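## Task

Store the plugs by color in the small chest: orange in the middle drawer, blue in the top drawer, green in the bottom drawer. When finished, all drawers must be closed and the chest must still be standing upright.

## Robot and tools

Robot: two arms, left_arm and right_arm, each ending in a parallel two-finger gripper with a wrist camera. The fingers point along the gripper's +z axis and separate along its y axis. The reported hand point (end_effector_position) sits between the finger pads, roughly 1 cm short of the tips. Two further cameras, cam_high and cam_low, hang on a beam behind the arms. Image names: cam_high, cam_low, cam_left_wrist, cam_right_wrist, each 504x504.

Scene frame: origin at table-top height, halfway between the arms, a little behind the near table edge. +x points out across the table, +z up, +y toward left_arm (left_arm base near y=+0.319, right_arm near y=-0.307). The arm names do not match image left and right. Reported positions are in metres and orientations as quat_wxyz, both in this frame; they may be off by a few centimetres, more when reaching far.

execute_actions(actions, cameras): actions is a list of actions; each action is a table of up to 15 rows, one row per 1/30 s step; a short table repeats its final row to fill 15 steps. Every row is one flat list of 14 numbers covering both arms, each in [-1, 1]: dx, dy, dz, rx, ry, rz, opening for left_arm, then the same seven for right_arm. The first six per arm are offsets, not poses: they are measured from that arm's Hand target as it was when the action began, along the Hand target's own axes, and every row of the action is measured from that same start. Scale: 1.0 equals 0.6 m for dx/dy/dz and 180 degrees for the rotation vector rx/ry/rz. Because each new action restarts from the current Hand target, sending the same offset twice moves twice. Opening is absolute: +1 is fully open (0.094 m), -1 closed. To leave an arm alone, give zeros for its six offsets and repeat its current opening (a 0 opening is a real half-open command). cameras picks images by name, ["all"] or []; images come by default only with an empty actions list, which also reports scene number and task.

move(target, speed, blend, opening_speed, grip_force, blocking, cameras): target is either one 14-number row laid out as above, or a list of up to 15 such rows. All rows are offsets from the Hand targets at the start of the move, in each Hand target's axes, same scale; they do not add up from row to row. The grippers travel in straight lines and all paths finish together; total time is capped at 10 s. speed is the path's top speed in m/s (0.002 to 2.9, default 0.25; rotation up to twice that in rad/s), one value or one per target. blend, in metres, rounds corners at intermediate targets (0 stops at each). opening_speed, at least 0.2, sets how fast the opening changes per second on the -1..+1 scale; use it to close gently. grip_force is newtons per finger pad, 10 to 50, one value or one per arm; it persists, and low values close slowly. blocking=false returns after about 0.5 s while the motion continues. The result adds a move: line, e.g. done, off_target, moving, held or fault, plus limits=paced (pose clipped) or limits=held (steps withheld). Done means resting within 10 mm and 2 degrees; it says nothing about contact. Moves do not avoid obstacles or the other arm.

wait(seconds): 0 to 3600; lets time pass without new commands; a running move keeps going. stop(): brakes a running move. zoom_image(camera, region): region [x0, y0, x1, y1] in pixels of the latest image of that camera, at most 504 each way. read_manual(section): licence text only. finished_scene(scene): scene is 1 or 2; ends the scene permanently, so call it only once the goal holds without the robot.

Result lines: Hand target is the last commanded pose (after clipping) from which the next offsets are measured; the gripper often stops short of it, and the next execute_actions call re-requests it. Tool commands lists current gripper commands. grip_measured is the actual finger opening on the command scale (reads a bit wide when empty, narrower than the part when squeezing). grip_effort_nm is gripper motor effort, negative closing. Joint velocities may read within noise. Joint torques follow joint order. Motor temperatures: MOTOR HOT appears at 75 °C; at 90 °C the arm folds and idles for the rest of the scene; at 100 °C it goes limp. Holding loads, stretched poses and pushing into things heat motors.

Behaviour: each step, commanded orientation is limited to 40 degrees from the measured one. Friction and gravity leave the gripper low or tilted at long reach; tiny moves may not happen or go sideways, so check position and orientation after each move and correct. Avoid routing a gripper close to its own arm's base, which can whip the elbow around.

Avoid: dropping plugs from height, releasing moving parts, fast impacts, hard shoves on the chest or fixed items (bar, spacers, plate behind the bases, low rail), tipping the chest, any object leaving the table, the two arms or grippers touching or one gripper closing on the other's fingers, and strain on the wrist camera cables. Loose objects may occasionally be nudged by outside pushes.

Each tool is called after "Emit:" as a command line: name --argument value for each argument, lists and objects as JSON in quotes; but a table of rows of numbers goes row by row, as --pt "numbers of a row", without its own name.

## Session

Emit:
execute_actions --actions '[]'

Scene clock: 0.00 s.
left_arm: end_effector_position=(+0.3697, +0.3718, +0.0763) grip_measured=+1.000 grip_effort_nm=n/a end_effector_quat_wxyz=(+0.553, -0.144, +0.818, +0.068) | right_arm: end_effector_position=(+0.3972, -0.3413, +0.0611) grip_measured=+1.000 grip_effort_nm=n/a end_effector_quat_wxyz=(+0.561, +0.051, +0.821, -0.099)
Joint positions: left_arm=[0.048 1.532 0.344 0.767 -0.243 -0.162 0.094] | right_arm=[0.047 1.627 0.33 0.944 0.236 -0.021 0.094]
Joint velocities: within noise
Joint torques (N m): no reading
Motor temperatures (°C): left_arm=[18 23 21 22 19 21 20] | right_arm=[19 22 24 22 17 21 20]
Heat: left arm: 23 °C; right arm: 24 °C.
Hand target: left_arm +0.3750, +0.3723, +0.0873; +0.568, -0.145, +0.808, +0.066 | right_arm +0.4012, -0.3414, +0.0700; +0.573, +0.052, +0.812, -0.098
Tool commands: left_gripper/opening=+1.0 right_gripper/opening=+1.0

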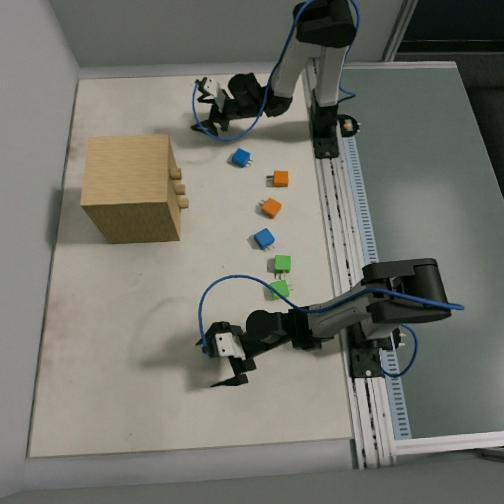

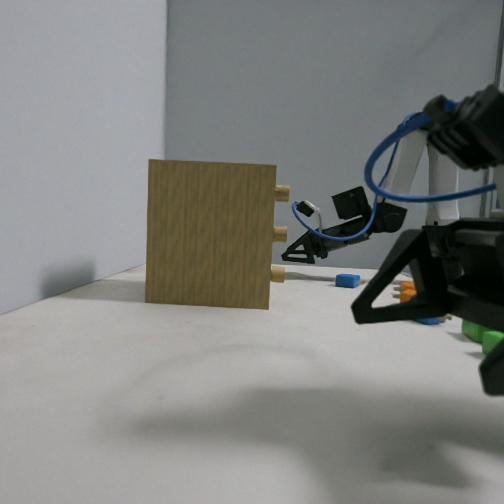

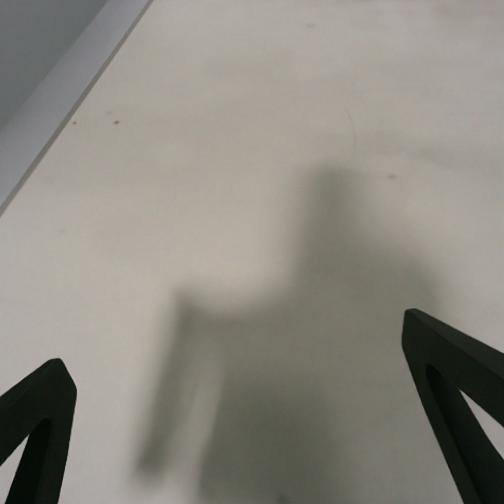

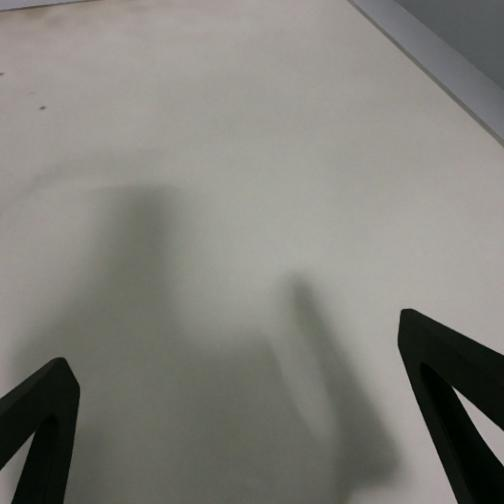

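Emit:
zoom_image --camera "cam_high" --region '[70, 110, 310, 310]'

Emit:
zoom_image --camera "cam_low" --region '[130, 140, 310, 320]'

Scaled by 2.100 from the camera's image (finer frame: 720x720).

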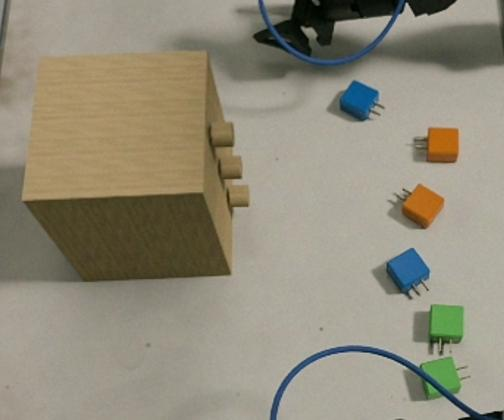

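Scaled by 2.800 from the camera's image (finer frame: 720x720).

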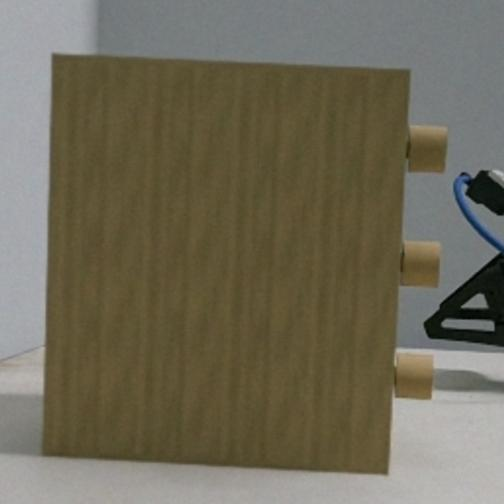

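Emit:
move --target '[0.0892,-0.2108,-0.4105,0.045,0.387,0.099,0.6,-0.0123,0.4062,-0.2022,-0.0714,0.1135,-0.0037,0.3]' --speed 0.4 --cameras '["all"]'

Scene clock: 14.57 s.
left_arm: end_effector_position=(+0.1740, +0.1834, +0.1257) grip_measured=+0.603 grip_effort_nm=-0.12 end_effector_quat_wxyz=(+0.000, +0.003, +1.000, +0.007) | right_arm: end_effector_position=(+0.3347, -0.0825, +0.0861) grip_measured=+0.302 grip_effort_nm=-0.09 end_effector_quat_wxyz=(+0.414, -0.006, +0.910, -0.001)
Joint positions: left_arm=[-0.614 1.414 1.179 -1.353 0.005 -0.627 0.075] | right_arm=[0.893 1.577 0.889 -0.22 0.617 0.632 0.061]
Joint torques (N m): left_arm=[-0.32 -4.74 8.38 0.29 0.14 -0.08] | right_arm=[-0.01 -5.15 9.74 1.3 0.38 0.08]
Heat: left arm: 26 °C; right arm: 26 °C.
Hand target: left_arm +0.1762, +0.1769, +0.1300; -0.001, +0.000, +1.000, +0.000 | right_arm +0.3402, -0.0768, +0.0922; +0.421, +0.000, +0.907, +0.001
Off the commanded pose: left_arm 0.008 m, 1 deg | right_arm 0.010 m, 1 deg.
move: done
cam_left_wrist: T_world_to_cam=[[-0.11658, -0.99171, 0.05397, 0.19158], [-0.83975, 0.12744, 0.52781, 0.08979], [-0.53031, 0.01622, -0.84765, 0.30052]] pos_world=[0.25711, 0.17368, 0.197]
cam_right_wrist: T_world_to_cam=[[-0.12352, -0.99177, -0.03384, -0.04132], [-0.94985, 0.12803, -0.2853, 0.38497], [0.28728, -0.00309, -0.95784, 0.09241]] pos_world=[0.33401, -0.08999, 0.19694]

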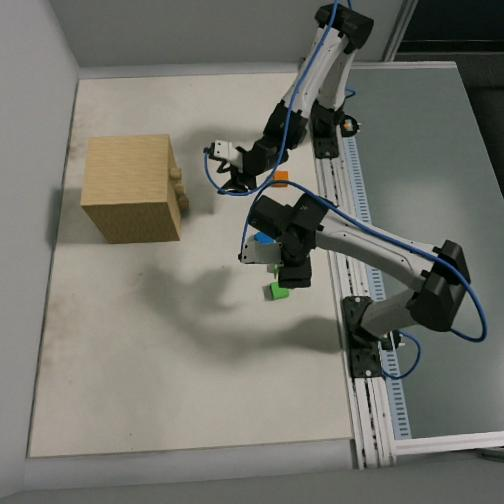

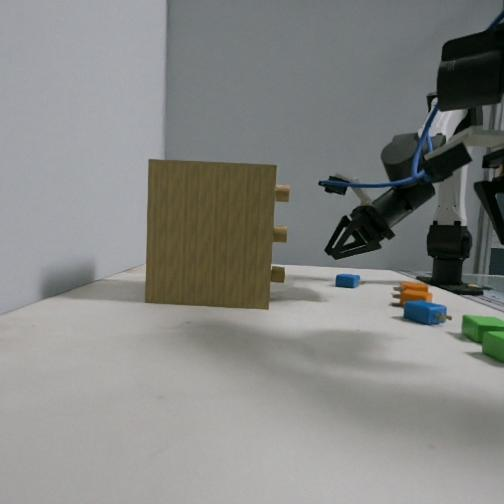

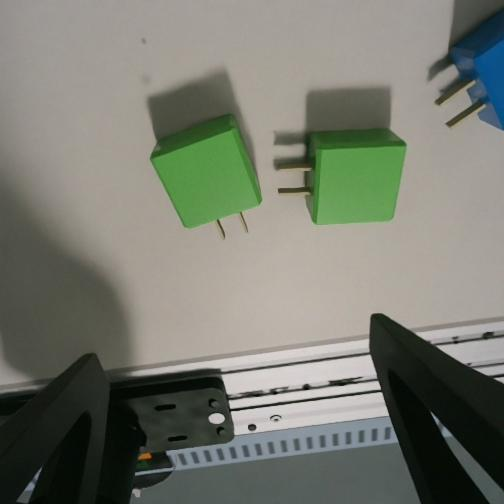

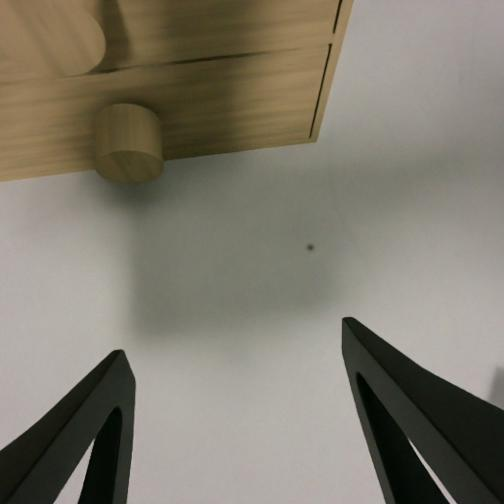

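Emit:
move --target '[-0.0313,0.0167,0.1,0,0,-0.111,0.3,-0.042,0.073,0.0475,0,0,0,0.3]' --speed 0.3 --cameras '["cam_left_wrist","cam_right_wrist"]'

Scene clock: 20.70 s.
left_arm: end_effector_position=(+0.1927, +0.1882, +0.0737) grip_measured=+0.303 grip_effort_nm=-0.12 end_effector_quat_wxyz=(+0.003, -0.164, +0.987, +0.003) | right_arm: end_effector_position=(+0.3726, -0.0383, +0.0893) grip_measured=+0.302 grip_effort_nm=-0.09 end_effector_quat_wxyz=(+0.415, -0.005, +0.910, +0.000)
Joint positions: left_arm=[-0.554 1.475 1.024 -1.129 0.008 -0.9 0.061] | right_arm=[0.893 1.781 1.133 -0.256 0.617 0.633 0.061]
Joint torques (N m): left_arm=[1.05 -5.33 5.61 0.54 0.02 -0.12] | right_arm=[-0.16 -6.79 9.88 1.3 0.36 0.06]
Heat: left arm: 25 °C; right arm: 26 °C.
Hand target: left_arm +0.1948, +0.1869, +0.0699; -0.001, -0.173, +0.985, +0.000 | right_arm +0.3782, -0.0330, +0.0931; +0.422, +0.000, +0.907, +0.000
Off the commanded pose: left_arm 0.005 m, 1 deg | right_arm 0.009 m, 1 deg.
move: done
cam_left_wrist: T_world_to_cam=[[0.21413, -0.97485, 0.06181, 0.13384], [-0.83969, -0.15137, 0.52154, 0.18529], [-0.49907, -0.16358, -0.85098, 0.2944]] pos_world=[0.27386, 0.20667, 0.14562]
cam_right_wrist: T_world_to_cam=[[-0.12398, -0.99159, -0.03715, 0.00771], [-0.94899, 0.12943, -0.2875, 0.41615], [0.28989, -0.00039, -0.95706, 0.08371]] pos_world=[0.37161, -0.04619, 0.20004]

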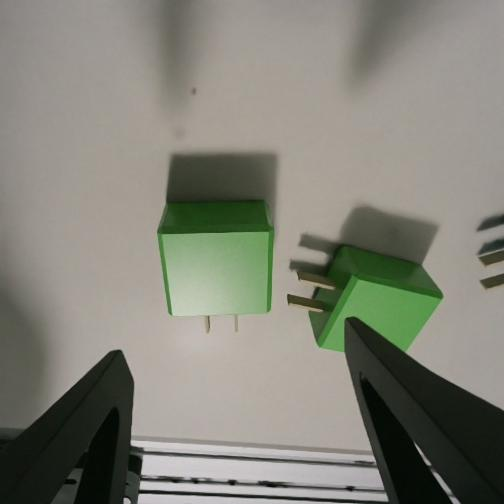

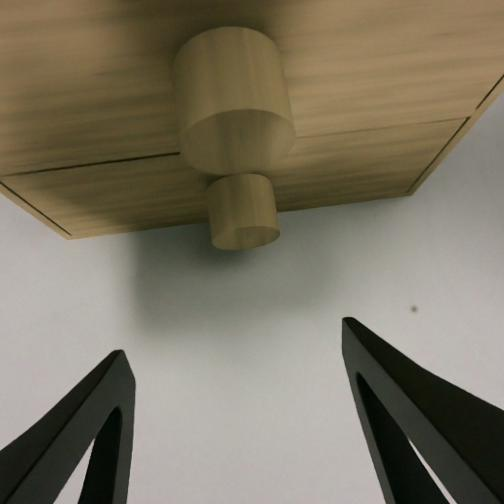

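Emit:
move --target '[0.0203,-0.2177,-0.05,0,0,0.439,0.3,-0.109,-0.0067,-0.124,0,-0.139,0,0.3]' --speed 0.35 --cameras '["all"]'

Scene clock: 31.67 s.
left_arm: end_effector_position=(+0.1991, +0.1543, +0.0746) grip_measured=+0.303 grip_effort_nm=-0.12 end_effector_quat_wxyz=(-0.006, +0.020, +1.000, +0.010) | right_arm: end_effector_position=(+0.3729, -0.0387, +0.1102) grip_measured=+0.302 grip_effort_nm=-0.09 end_effector_quat_wxyz=(+0.476, -0.008, +0.879, -0.017)
Joint positions: left_arm=[-0.649 1.59 1.138 -1.149 0.008 -0.627 0.061] | right_arm=[0.932 1.748 1.08 -0.141 0.745 0.575 0.061]
Joint torques (N m): left_arm=[1.01 -8.46 5.61 0.38 -0.01 -0.04] | right_arm=[0.55 -11.78 6.74 1.62 0.4 -0.07]
Motor temperatures (°C): left_arm=[18 24 24 23 19 21 20] | right_arm=[19 25 29 25 17 21 20]
Heat: left arm: 24 °C; right arm: 29 °C.
Hand target: left_arm +0.2004, +0.1545, +0.0755; -0.002, +0.014, +1.000, +0.008 (not the last commanded pose) | right_arm +0.3724, -0.0347, +0.1314; +0.497, +0.000, +0.868, +0.001 (not the last commanded pose)
Off the commanded pose: left_arm 0.102 m, 57 deg | right_arm 0.081 m, 18 deg.
move: held (left_arm; a check stopped the path), off_target (right_arm; braked when a check withheld steps of left_arm); limits=held
pose unreachable (left arm): on one or more control steps of this call, first in action 0 (counted from 0), this arm could not follow its commanded pose, so it was not sent that pose on those steps. It may still have moved: this result reports where it is.
cause: moving toward the commanded pose would bring a part of the arm too close to another arm (this arm's wrist (the part past joint 4) and the right arm's wrist (the part past joint 4), 22 mm apart when this arm was first held).
cam_left_wrist: T_world_to_cam=[[-0.14998, -0.9875, 0.04841, 0.17478], [-0.82805, 0.15221, 0.5396, 0.13455], [-0.54023, 0.04084, -0.84053, 0.2687]] pos_world=[0.28279, 0.14114, 0.14479]
cam_right_wrist: T_world_to_cam=[[-0.13006, -0.99128, -0.021, 0.00863], [-0.90013, 0.12693, -0.41673, 0.41831], [0.41576, -0.0353, -0.90879, 0.05003]] pos_world=[0.35686, -0.04278, 0.21997]

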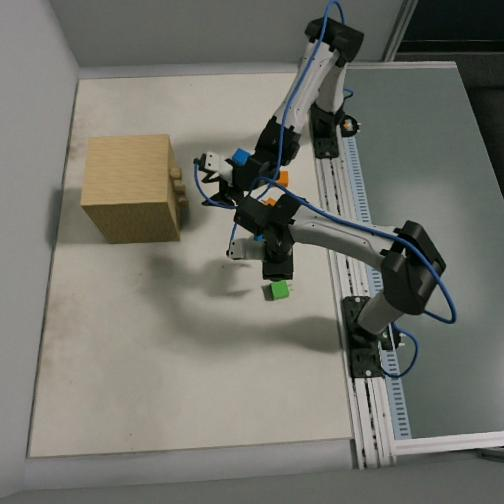

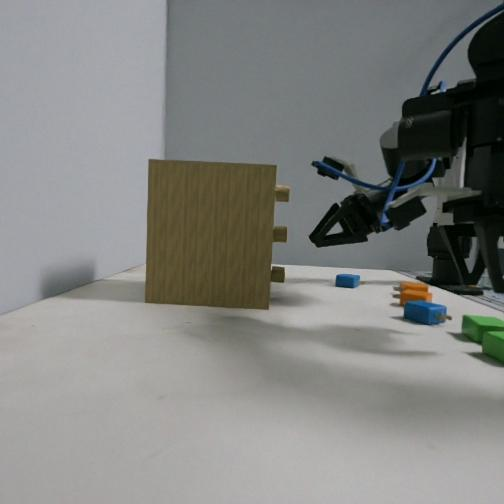

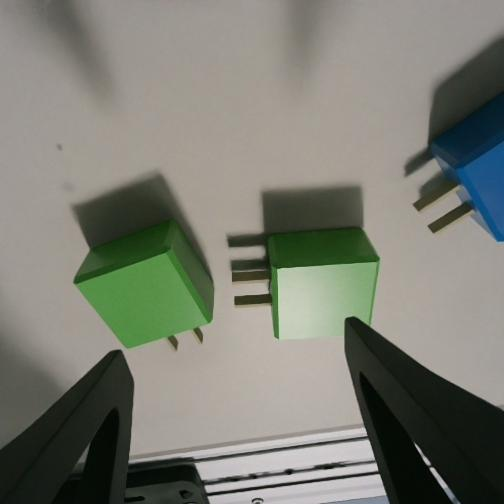

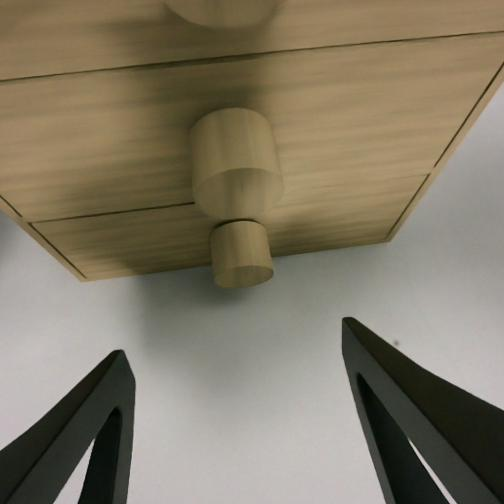

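Emit:
move --pt "0 0.15 0 0 0 0 0.3 -0.08 -0.0055 -0.0798 0 -0.0856 0 0.3" --pt "0 0.15 0 0 0 0 0.3 -0.1227 -0.0055 0.0556 0 -0.0856 0 0.3" --speed '[0.3,0.12]' --blend 0.02 --cameras '["cam_low","cam_right_wrist"]'

Scene clock: 35.03 s.
left_arm: end_effector_position=(+0.2025, +0.2414, +0.0712) grip_measured=+0.303 grip_effort_nm=-0.12 end_effector_quat_wxyz=(-0.014, +0.011, +1.000, +0.009) | right_arm: end_effector_position=(+0.4303, -0.0458, +0.1697) grip_measured=+0.302 grip_effort_nm=-0.09 end_effector_quat_wxyz=(+0.600, -0.004, +0.800, -0.012)
Joint positions: left_arm=[-0.33 1.454 0.991 -1.154 0.005 -0.326 0.061] | right_arm=[0.839 1.766 1.049 0.335 0.786 0.254 0.061]
Joint torques (N m): left_arm=[1.36 -9.47 5.55 0.26 -0.01 0.16] | right_arm=[-0.61 -6.84 10.15 1.92 0.02 -0.08]
Heat: left arm: 25 °C; right arm: 29 °C.
Hand target: left_arm +0.2029, +0.2445, +0.0770; -0.002, +0.013, +1.000, +0.008 | right_arm +0.4383, -0.0380, +0.1780; +0.609, +0.000, +0.793, +0.001
Off the commanded pose: left_arm 0.006 m, 1 deg | right_arm 0.014 m, 2 deg.
move: off_target (right_arm)
cam_right_wrist: T_world_to_cam=[[-0.11227, -0.99127, -0.06914, 0.01086], [-0.74123, 0.12989, -0.65857, 0.46859], [0.6618, -0.02269, -0.74934, -0.05229]] pos_world=[0.38315, -0.05128, 0.27017]

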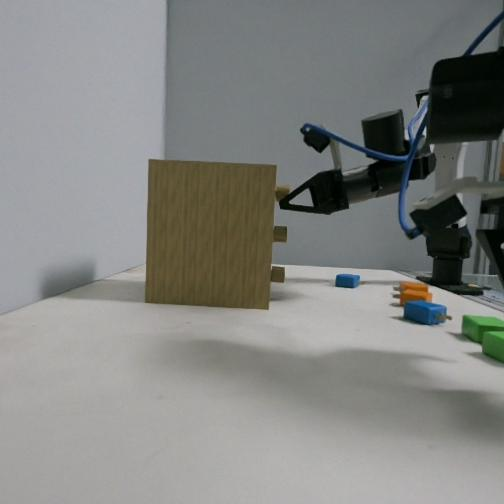

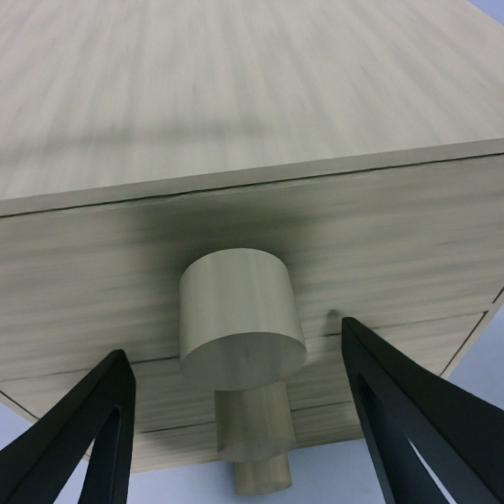

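Emit:
move --pt "0 0 0 0 0 0 0.3 -0.0255 0 -0.0207 0 0 0 0.3" --pt "0 0 0 0 0 0 0.3 -0.0255 0 -0.0207 0 0 0 -0.7" --pt "0 0 0 0 0 0 0.3 0.0177 0 -0.1817 0 0 0 -0.7" --speed '[0.12,0.1,0.12]' --cameras '["cam_low","cam_right_wrist","cam_high"]'

Scene clock: 40.70 s.
left_arm: end_effector_position=(+0.2025, +0.2414, +0.0712) grip_measured=+0.303 grip_effort_nm=-0.12 end_effector_quat_wxyz=(-0.014, +0.011, +1.000, +0.009) | right_arm: end_effector_position=(+0.3345, -0.0419, +0.1709) grip_measured=-0.500 grip_effort_nm=-1.02 end_effector_quat_wxyz=(+0.592, -0.015, +0.806, -0.028)
Joint positions: left_arm=[-0.33 1.454 0.991 -1.154 0.005 -0.326 0.061] | right_arm=[1.076 1.572 0.894 0.126 1.004 0.417 0.023]
Joint torques (N m): left_arm=[1.02 -9.28 5.56 0.22 -0.08 0.16] | right_arm=[0.85 -10.97 7.6 1.75 0.28 -0.06]
Heat: left arm: 25 °C; right arm: 30 °C.
Hand target: left_arm +0.2029, +0.2445, +0.0770; -0.002, +0.013, +1.000, +0.008 | right_arm +0.3303, -0.0381, +0.1959; +0.609, +0.000, +0.793, +0.001
Off the commanded pose: left_arm 0.007 m, 1 deg | right_arm 0.026 m, 4 deg.
move: off_target (right_arm); target 2's new opening was sent with right_arm's hand 0.028 m and 4 deg from that target
cam_right_wrist: T_world_to_cam=[[-0.11604, -0.99281, -0.02956, -0.00153], [-0.75374, 0.1074, -0.64834, 0.3993], [0.64685, -0.05295, -0.76078, 0.01768]] pos_world=[0.28936, -0.04347, 0.27228]
Images, in order (width x height): cam_high 504x504, cam_low 504x504, cam_right_wrist 504x504.

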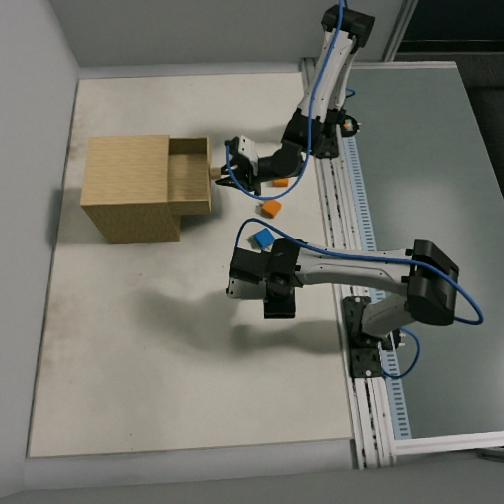

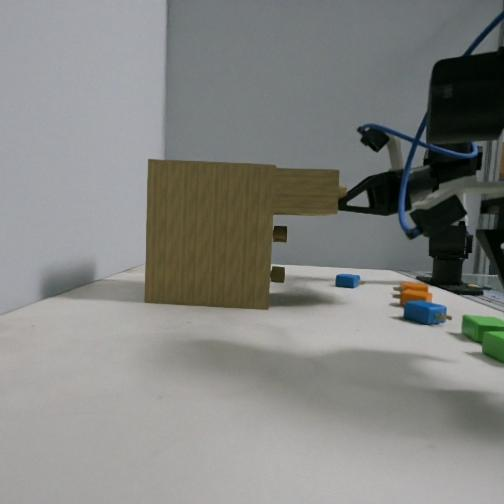

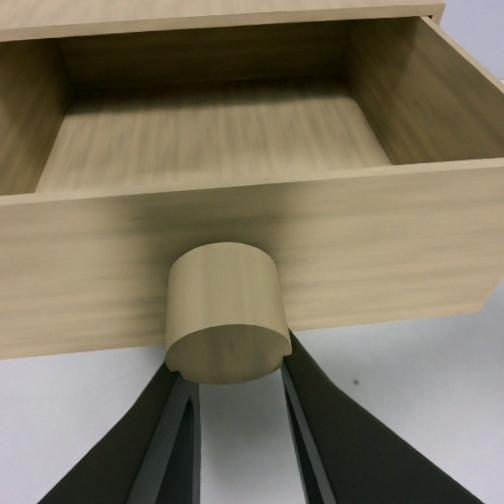

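Emit:
move --pt "0 0 0 0 0 0 0.3 0.0385 -0.0067 0.0173 0 0 0 0.3" --pt "0 0 0 0 0 0 0.3 0.0758 -0.0117 -0.0833 0 0 0 0.3" --pt "0 0 0 0 0 0 0.3 0.0758 -0.2533 -0.0833 0 0 0 0.3" --pt "-0.0417 -0.308 -0.0417 0 0 0.32 0.3 0.1232 -0.2533 -0.067 0.073 0.412 0.095 0.3" --speed '[0.1,0.3,0.35,0.4]' --blend '[0,0.02,0.02,0]' --cameras '["all"]'

Scene clock: 48.93 s.
left_arm: end_effector_position=(+0.2212, +0.0647, +0.0984) grip_measured=+0.303 grip_effort_nm=-0.12 end_effector_quat_wxyz=(-0.005, +0.485, +0.874, +0.008) | right_arm: end_effector_position=(+0.2686, -0.1923, +0.1315) grip_measured=+0.298 grip_effort_nm=0.10 end_effector_quat_wxyz=(+0.004, +0.175, +0.985, -0.004)
Joint positions: left_arm=[-0.815 1.86 1.548 -1.279 0.005 0.179 0.061] | right_arm=[0.459 1.592 1.4 -1.36 0.017 0.781 0.061]
Joint torques (N m): left_arm=[0.13 -8.99 8.36 0.29 0.14 0.15] | right_arm=[-0.8 -4.83 9.14 0.22 -0.07 -0.07]
Heat: left arm: 26 °C; right arm: 30 °C.
Hand target: left_arm +0.2230, +0.0587, +0.0990; -0.006, +0.494, +0.870, +0.005 | right_arm +0.2725, -0.1901, +0.1348; +0.001, +0.174, +0.985, +0.000
Off the commanded pose: left_arm 0.006 m, 1 deg | right_arm 0.005 m, 1 deg.
move: done
cam_left_wrist: T_world_to_cam=[[-0.90001, -0.43184, 0.05913, 0.21735], [-0.33458, 0.77141, 0.54128, 0.00423], [-0.27937, 0.46737, -0.83876, 0.21881]] pos_world=[0.25816, -0.01167, 0.16839]
cam_right_wrist: T_world_to_cam=[[-0.45247, -0.88821, 0.07974, -0.06354], [-0.74151, 0.42439, 0.51967, 0.24423], [-0.49541, 0.17601, -0.85064, 0.38512]] pos_world=[0.34314, -0.22787, 0.20575]

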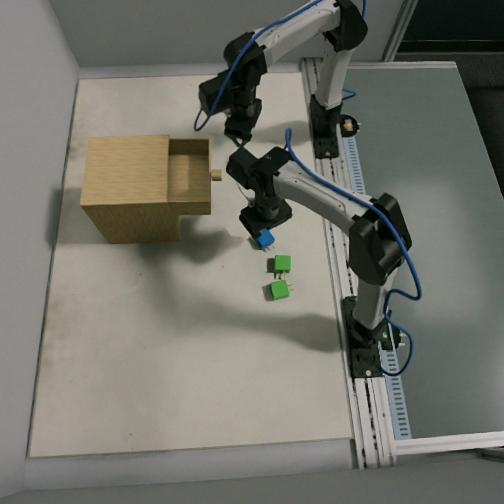

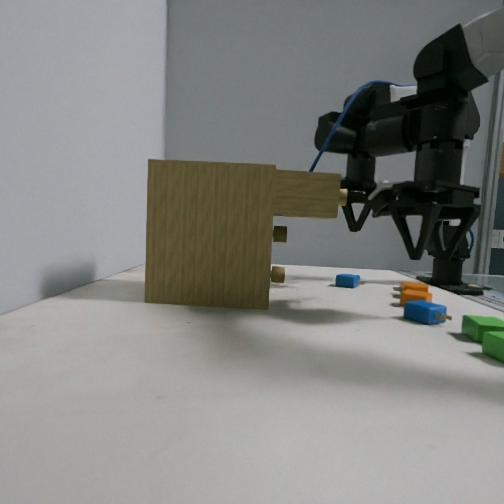

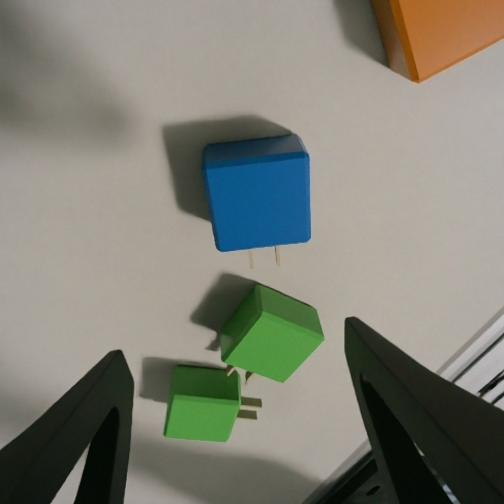

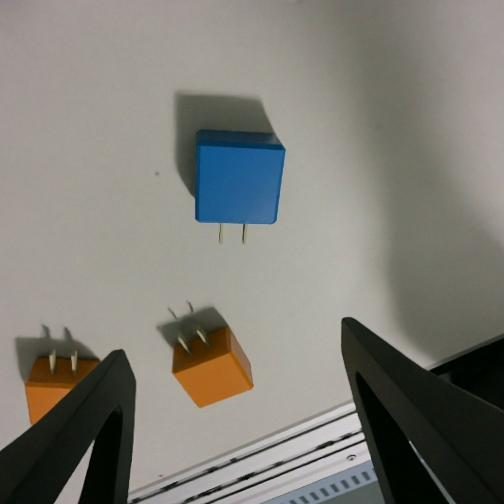

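Emit:
move --pt "-0.0292 -0.0195 0.06 0 0 0 0.3 -0.0175 -0.0132 0.1 0 0 0 0.3" --pt "-0.0292 -0.0195 0.1367 0 0 0 0.3 -0.0175 -0.0132 0.1925 0 0 0 0.3" --pt "-0.0292 -0.0195 0.1367 0 0 0 -0.4 -0.0175 -0.0132 0.1925 0 0 0 -0.4" --pt "-0.0292 -0.0195 -0.22 0 0 0 -0.4 -0.0175 -0.0132 -0.17 0 0 0 -0.4" --speed '[0.25,0.15,0.1,0.3]' --blend '[0.01,0,0,0]' --cameras '["all"]'

Scene clock: 55.47 s.
left_arm: end_effector_position=(+0.2232, +0.0355, +0.2149) grip_measured=-0.156 grip_effort_nm=-1.02 end_effector_quat_wxyz=(+0.077, +0.495, +0.865, -0.022) | right_arm: end_effector_position=(+0.2810, -0.2022, +0.2234) grip_measured=-0.138 grip_effort_nm=-1.02 end_effector_quat_wxyz=(+0.073, +0.176, +0.981, +0.040)
Joint positions: left_arm=[-0.859 1.855 2.002 -1.562 0.006 0.16 0.04] | right_arm=[0.41 1.538 1.707 -1.555 0.014 0.735 0.041]
Joint torques (N m): left_arm=[0.8 -13.34 7.46 0.73 0.06 -0.09] | right_arm=[-0.39 -7.42 8.39 0.58 -0.05 -0.07]
Heat: left arm: 28 °C; right arm: 30 °C.
Hand target: left_arm +0.2225, +0.0357, +0.2307; -0.006, +0.493, +0.870, +0.006 | right_arm +0.2795, -0.2012, +0.2368; +0.001, +0.174, +0.985, +0.001
Off the commanded pose: left_arm 0.016 m, 10 deg | right_arm 0.014 m, 10 deg.
joint sent to its limit (left arm) — joint 4 (wrist pitch), lower limit. The joint targets are off in orientation, not in position.
joint sent to its limit (right arm) — joint 4 (wrist pitch), lower limit. The joint targets are off in orientation, not in position.
move: off_target (left_arm, right_arm)
cam_left_wrist: T_world_to_cam=[[-0.91555, -0.40203, 0.01186, 0.21224], [-0.36526, 0.84342, 0.39399, 0.0004], [-0.1684, 0.35638, -0.91904, 0.32712]] pos_world=[0.24954, -0.03159, 0.29796]
cam_right_wrist: T_world_to_cam=[[-0.45835, -0.8876, -0.04566, -0.04426], [-0.81229, 0.3975, 0.42682, 0.24517], [-0.36069, 0.23272, -0.90318, 0.45649]] pos_world=[0.34352, -0.24298, 0.30563]

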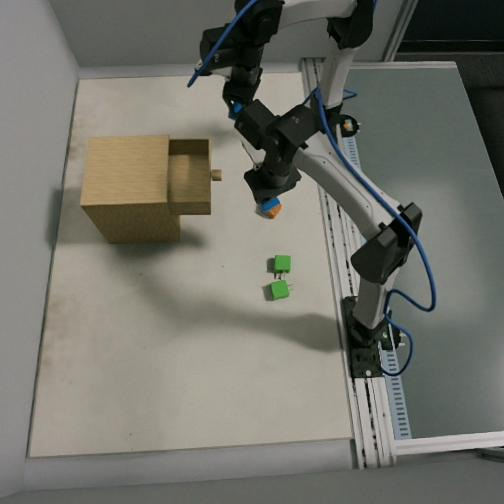

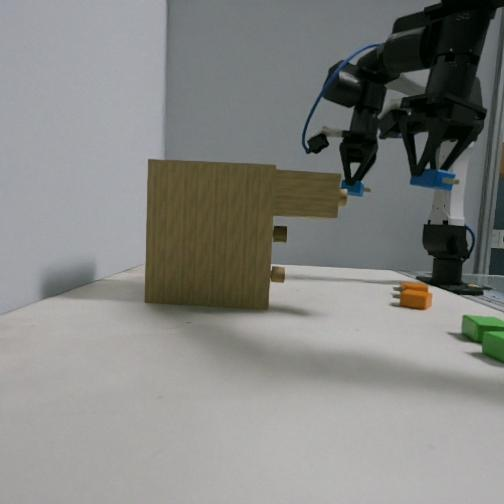

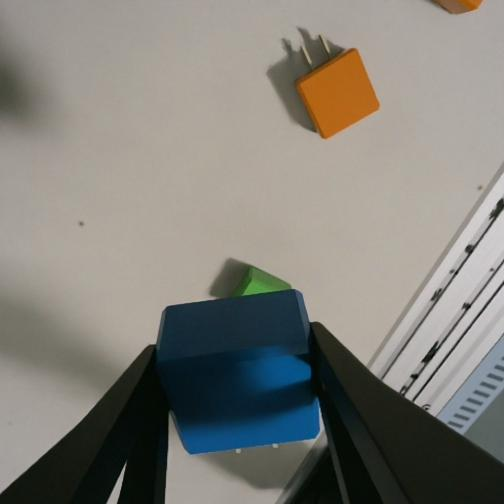

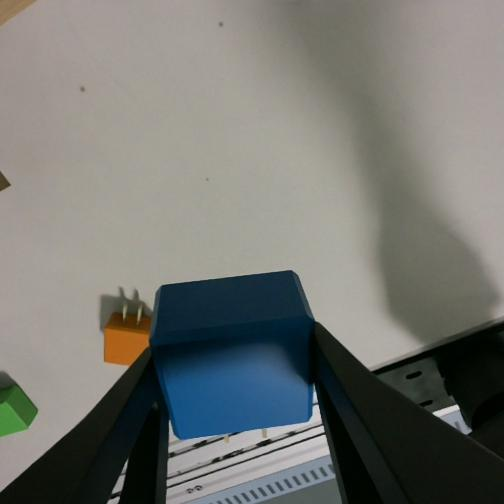

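Emit:
move --pt "-0.108 0.11 -0.075 -0.027 -0.052 -0.162 -0.4 0 0 0 0 0 0 -0.4" --pt "-0.2157 0.2197 -0.062 -0.0533 -0.105 -0.325 -0.4 0 0 0 0 0 0 -0.4" --pt "-0.2157 0.2197 0.04 -0.0533 -0.105 -0.325 -0.4 0 0 0 0 0 0 -0.4" --speed '[0.3,0.3,0.12]' --blend '[0.03,0,0]' --cameras '["all"]'

Scene clock: 63.10 s.
left_arm: end_effector_position=(+0.3932, -0.0112, +0.2108) grip_measured=-0.156 grip_effort_nm=-1.02 end_effector_quat_wxyz=(+0.223, +0.022, +0.973, -0.051) | right_arm: end_effector_position=(+0.2807, -0.2023, +0.2234) grip_measured=-0.138 grip_effort_nm=-1.02 end_effector_quat_wxyz=(+0.073, +0.176, +0.981, +0.040)
Joint positions: left_arm=[-0.733 2.437 2.838 -1.569 -0.201 -0.668 0.04] | right_arm=[0.41 1.538 1.707 -1.557 0.014 0.735 0.041]
Joint torques (N m): left_arm=[1.63 -13.16 6.67 1.21 -0.28 -0.19] | right_arm=[-0.38 -7.45 8.42 0.57 -0.05 -0.07]
Motor temperatures (°C): left_arm=[18 30 26 22 19 21 21] | right_arm=[19 27 31 24 16 21 21]
Heat: left arm: 30 °C; right arm: 31 °C.
Hand target: left_arm +0.4020, -0.0074, +0.2053; +0.174, +0.001, +0.985, -0.001 | right_arm +0.2794, -0.2012, +0.2368; +0.001, +0.174, +0.985, +0.001
Off the commanded pose: left_arm 0.011 m, 9 deg | right_arm 0.014 m, 9 deg.
elbow stopped short (left arm): the move would have taken joint 3 (elbow) straighter than the controller allows.
joint read past its limit (left arm) — joint 4 (wrist pitch), lower limit.
joint sent to its limit (left arm) — joint 4 (wrist pitch), lower limit. The joint targets are off in orientation, not in position.
joint sent to its limit (right arm) — joint 4 (wrist pitch), lower limit. The joint targets are off in orientation, not in position.
move: off_target (left_arm)
cam_left_wrist: T_world_to_cam=[[-0.1942, -0.97586, 0.09995, 0.04057], [-0.9747, 0.20344, 0.09256, 0.39935], [-0.11066, -0.07944, -0.99068, 0.35621]] pos_world=[0.43654, -0.01336, 0.31187]
cam_right_wrist: T_world_to_cam=[[-0.45838, -0.88764, -0.04453, -0.0448], [-0.81171, 0.39771, 0.42773, 0.24466], [-0.36196, 0.2322, -0.90281, 0.45655]] pos_world=[0.34331, -0.24308, 0.30553]

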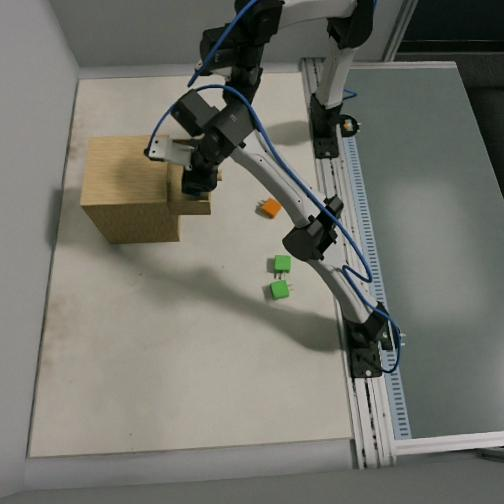

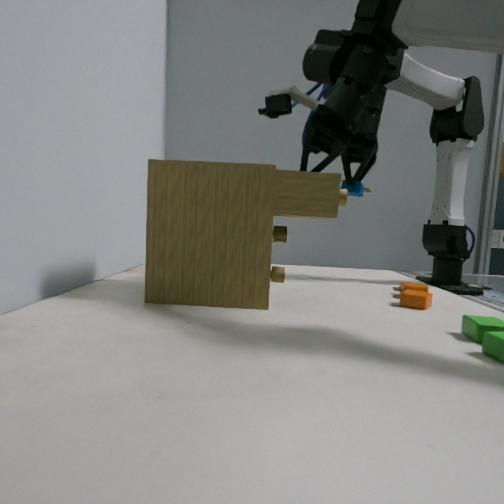

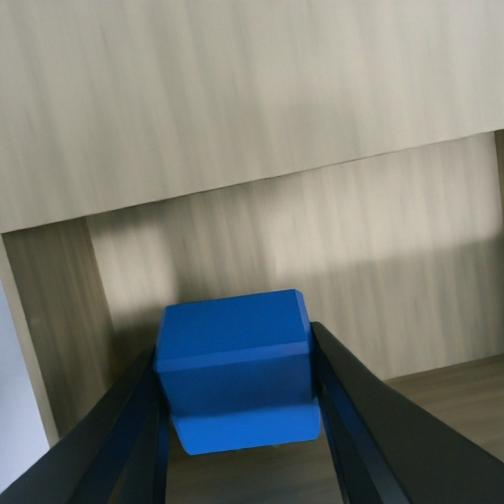

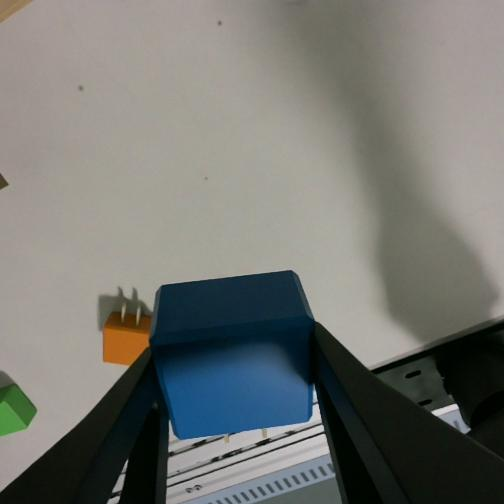

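Emit:
move --target '[0.0125,0.0167,0.0345,0,0,0,-0.4,0,0,0,0,0,0,-0.4]' --speed 0.08 --cameras '["cam_left_wrist","cam_low"]'

Scene clock: 64.93 s.
left_arm: end_effector_position=(+0.3952, -0.0011, +0.1937) grip_measured=-0.156 grip_effort_nm=-1.02 end_effector_quat_wxyz=(+0.202, +0.016, +0.979, -0.030) | right_arm: end_effector_position=(+0.2807, -0.2023, +0.2234) grip_measured=-0.138 grip_effort_nm=-1.02 end_effector_quat_wxyz=(+0.073, +0.176, +0.981, +0.040)
Joint positions: left_arm=[-0.716 2.437 2.78 -1.57 -0.201 -0.669 0.04] | right_arm=[0.41 1.538 1.707 -1.557 0.014 0.735 0.041]
Joint torques (N m): left_arm=[1.21 -13.39 5.48 1.12 -0.17 -0.11] | right_arm=[-0.38 -7.46 8.42 0.57 -0.05 -0.07]
Heat: left arm: 31 °C; right arm: 31 °C.
Hand target: left_arm +0.4021, +0.0026, +0.1832; +0.174, +0.001, +0.985, -0.001 | right_arm +0.2794, -0.2012, +0.2368; +0.001, +0.174, +0.985, +0.001
Off the commanded pose: left_arm 0.013 m, 5 deg | right_arm 0.014 m, 9 deg.
joint read past its limit (left arm) — joint 4 (wrist pitch), lower limit.
joint sent to its limit (left arm) — joint 4 (wrist pitch), lower limit. The joint targets are off in orientation, not in position.
joint sent to its limit (right arm) — joint 4 (wrist pitch), lower limit. The joint targets are off in orientation, not in position.
move: off_target (left_arm)
cam_left_wrist: T_world_to_cam=[[-0.17208, -0.98261, 0.06979, 0.04957], [-0.97324, 0.18053, 0.14216, 0.39068], [-0.15229, -0.04346, -0.98738, 0.35599]] pos_world=[0.44297, -0.00635, 0.2925]
Images, in order (width x height): cam_low 504x504, cam_left_wrist 504x504.

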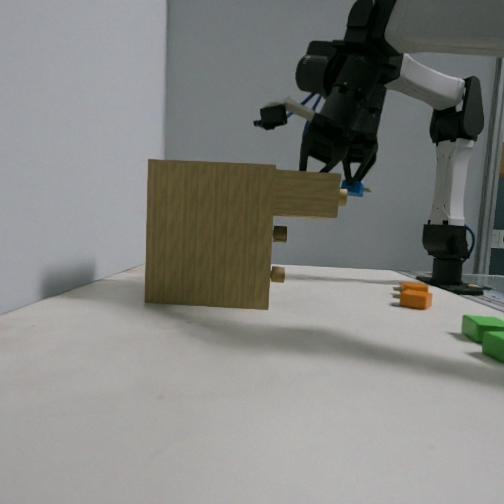

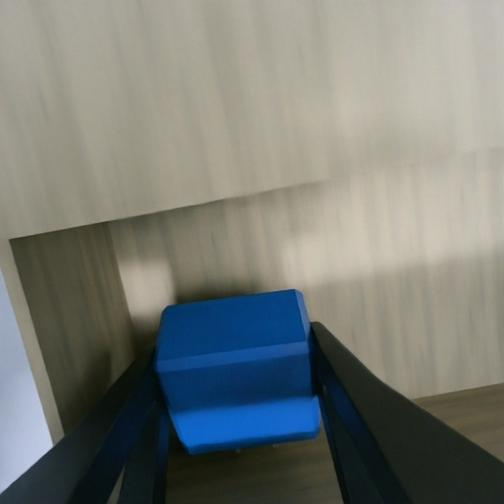

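Emit:
move --target '[0.0068,0,0.0188,0,0,0,-0.4,0,0,0,0,0,0,-0.4]' --speed 0.06

Scene clock: 66.33 s.
left_arm: end_effector_position=(+0.3954, -0.0011, +0.1816) grip_measured=-0.156 grip_effort_nm=-1.02 end_effector_quat_wxyz=(+0.191, +0.015, +0.981, -0.021) | right_arm: end_effector_position=(+0.2807, -0.2023, +0.2234) grip_measured=-0.138 grip_effort_nm=-1.02 end_effector_quat_wxyz=(+0.073, +0.176, +0.981, +0.040)
Joint positions: left_arm=[-0.716 2.454 2.768 -1.57 -0.201 -0.675 0.04] | right_arm=[0.41 1.538 1.707 -1.557 0.014 0.735 0.041]
Joint torques (N m): left_arm=[1.28 -13.48 5.56 1.06 -0.23 -0.14] | right_arm=[-0.36 -7.45 8.43 0.57 -0.05 -0.07]
Heat: left arm: 31 °C; right arm: 31 °C.
Hand target: left_arm +0.4021, +0.0026, +0.1712; +0.174, +0.001, +0.985, -0.001 | right_arm +0.2794, -0.2012, +0.2368; +0.001, +0.174, +0.985, +0.001
Off the commanded pose: left_arm 0.013 m, 4 deg | right_arm 0.014 m, 9 deg.
joint read past its limit (left arm) — joint 4 (wrist pitch), lower limit.
joint sent to its limit (left arm) — joint 4 (wrist pitch), lower limit. The joint targets still meet the commanded pose.
joint sent to its limit (right arm) — joint 4 (wrist pitch), lower limit. The joint targets are off in orientation, not in position.
move: off_target (left_arm)

Still free; one more 6 mm, then release slowly, and back out.

Emit:
move --pt "0.0034 0 0.0094 0 0 0 -0.4 0 0 0 0 0 0 -0.4" --pt "0.0034 0 0.0094 0 0 0 0.12 0 0 0 0 0 0 -0.4" --pt "-0.04 0 -0.1 0 0 0 0.12 0 0 0 0 0 0 -0.4" --speed '[0.05,0.1,0.2]' --opening_speed 0.8 --cameras '["cam_left_wrist","cam_high"]'

Scene clock: 69.37 s.
left_arm: end_effector_position=(+0.4013, -0.0059, +0.2009) grip_measured=+0.117 grip_effort_nm=0.14 end_effector_quat_wxyz=(+0.216, +0.015, +0.975, -0.046) | right_arm: end_effector_position=(+0.2807, -0.2023, +0.2234) grip_measured=-0.138 grip_effort_nm=-1.03 end_effector_quat_wxyz=(+0.073, +0.176, +0.981, +0.040)
Joint positions: left_arm=[-0.713 2.456 2.836 -1.564 -0.194 -0.665 0.052] | right_arm=[0.41 1.538 1.707 -1.557 0.014 0.735 0.041]
Joint torques (N m): left_arm=[1.4 -20.59 7.62 1.1 -0.28 0.18] | right_arm=[-0.38 -7.46 8.42 0.57 -0.05 -0.07]
Heat: left arm: 33 °C; right arm: 31 °C.
Hand target: left_arm +0.4040, +0.0025, +0.2357; +0.173, +0.001, +0.985, -0.001 | right_arm +0.2794, -0.2012, +0.2368; +0.001, +0.174, +0.985, +0.001
Off the commanded pose: left_arm 0.036 m, 7 deg | right_arm 0.014 m, 9 deg.
joint sent to its limit (left arm) — joint 4 (wrist pitch), lower limit. The joint targets are off in orientation, not in position.
joint sent to its limit (right arm) — joint 4 (wrist pitch), lower limit. The joint targets are off in orientation, not in position.
move: off_target (left_arm); target 2's new opening was sent with left_arm's hand 0.017 m and 3 deg from that target
cam_left_wrist: T_world_to_cam=[[-0.17751, -0.97935, 0.0968, 0.0422], [-0.97608, 0.18776, 0.10963, 0.40418], [-0.12554, -0.07503, -0.98925, 0.35335]] pos_world=[0.44636, -0.00805, 0.30115]
Images, in order (width x height): cam_high 504x504, cam_left_wrist 504x504.

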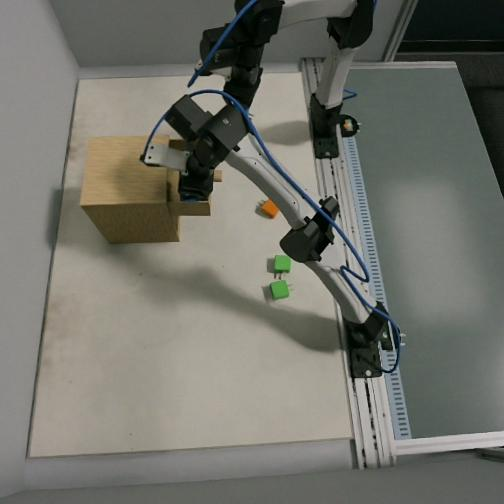

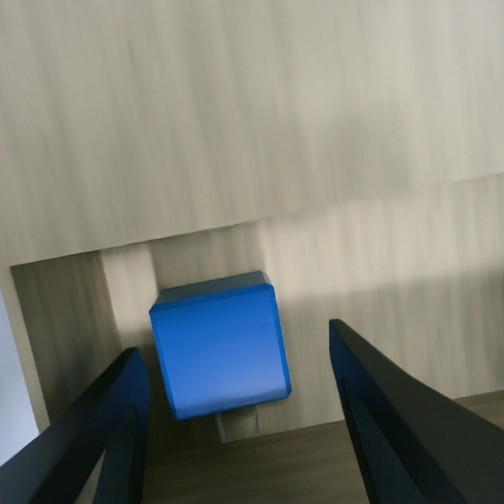

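Emit:
move --pt "-0.0228 0 -0.0627 0 -0.111 0 0.12 0 0 0 0 0 0 -0.4" --pt "0.185 0.245 -0.145 0 -0.111 0 0.12 0 0 0 0 0 0 -0.4" --speed '[0.15,0.35]' --blend 0.02 --cameras '["cam_high","cam_low"]'

Scene clock: 72.83 s.
left_arm: end_effector_position=(+0.2666, +0.1482, +0.2741) grip_measured=+0.117 grip_effort_nm=0.14 end_effector_quat_wxyz=(+0.327, +0.002, +0.945, -0.001) | right_arm: end_effector_position=(+0.2807, -0.2023, +0.2234) grip_measured=-0.138 grip_effort_nm=-1.03 end_effector_quat_wxyz=(+0.073, +0.176, +0.981, +0.040)
Joint positions: left_arm=[-0.752 1.399 1.585 -1.252 -0.428 -0.657 0.052] | right_arm=[0.41 1.538 1.707 -1.557 0.014 0.735 0.041]
Joint torques (N m): left_arm=[0.88 -7.23 5.67 1.64 -0.31 0.18] | right_arm=[-0.38 -7.46 8.43 0.57 -0.05 -0.06]
Motor temperatures (°C): left_arm=[18 35 26 23 19 21 21] | right_arm=[19 27 31 24 16 21 21]
Heat: left arm: 35 °C; right arm: 31 °C.
Hand target: left_arm +0.2705, +0.1501, +0.2794; +0.342, +0.001, +0.940, -0.001 | right_arm +0.2794, -0.2012, +0.2368; +0.001, +0.174, +0.985, +0.001
Off the commanded pose: left_arm 0.007 m, 2 deg | right_arm 0.014 m, 9 deg.
elbow stopped short (left arm): the move would have taken joint 3 (elbow) straighter than the controller allows.
joint sent to its limit (right arm) — joint 4 (wrist pitch), lower limit. The joint targets are off in orientation, not in position.
move: done

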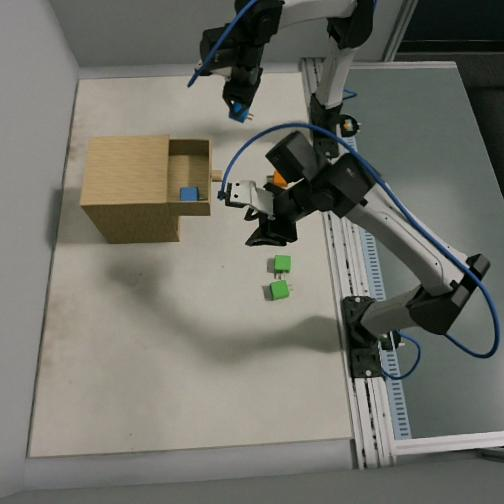

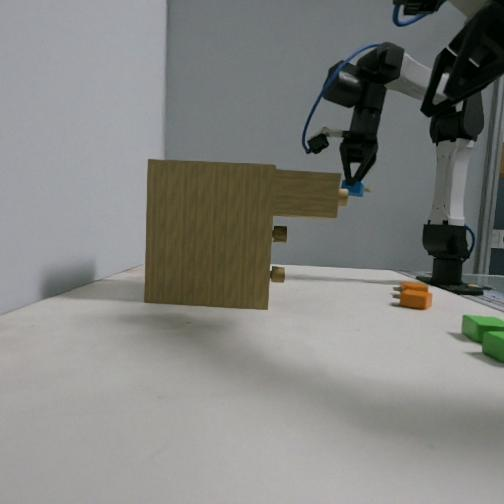

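Emit:
move --pt "0 0 0 0 0 0 0.12 -0.03 0.06 -0.08 -0.0236 -0.1365 -0.1094 -0.4" --pt "0 0 0 0 0 0 0.12 -0.1263 0.2553 -0.05 -0.0236 -0.1365 -0.1094 -0.4" --pt "0 0 0 0 0 0 0.12 -0.1263 0.2553 0.09 -0.0236 -0.1365 -0.1094 -0.4" --speed '[0.25,0.25,0.1]' --blend '[0.02,0,0]' --cameras '["cam_high","cam_right_wrist"]'

Scene clock: 77.80 s.
left_arm: end_effector_position=(+0.2667, +0.1481, +0.2742) grip_measured=+0.117 grip_effort_nm=0.14 end_effector_quat_wxyz=(+0.328, +0.002, +0.945, -0.001) | right_arm: end_effector_position=(+0.4004, -0.0851, +0.1767) grip_measured=-0.138 grip_effort_nm=-1.02 end_effector_quat_wxyz=(+0.198, -0.003, +0.980, -0.009)
Joint positions: left_arm=[-0.752 1.399 1.585 -1.252 -0.428 -0.657 0.052] | right_arm=[0.644 1.96 1.963 -1.235 0.249 0.567 0.041]
Joint torques (N m): left_arm=[0.91 -7.19 6.01 1.56 -0.38 0.14] | right_arm=[-0.18 -11.75 5.24 1.23 0.2 0.02]
Heat: left arm: 34 °C; right arm: 31 °C.
Hand target: left_arm +0.2705, +0.1501, +0.2795; +0.342, +0.001, +0.940, -0.001 | right_arm +0.4033, -0.0832, +0.1830; +0.216, +0.000, +0.976, +0.000
Off the commanded pose: left_arm 0.007 m, 2 deg | right_arm 0.007 m, 2 deg.
move: done
cam_right_wrist: T_world_to_cam=[[-0.13706, -0.98969, 0.04159, -0.0405], [-0.97704, 0.14198, 0.15888, 0.40707], [-0.16314, -0.01886, -0.98642, 0.34433]] pos_world=[0.44835, -0.09138, 0.27667]

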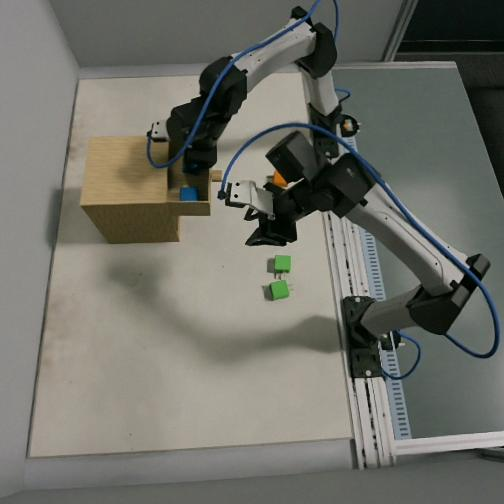

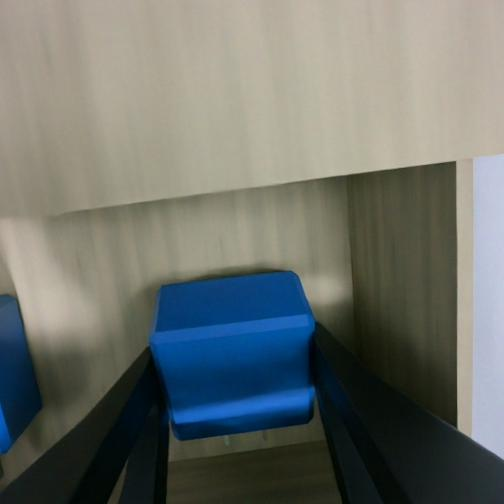

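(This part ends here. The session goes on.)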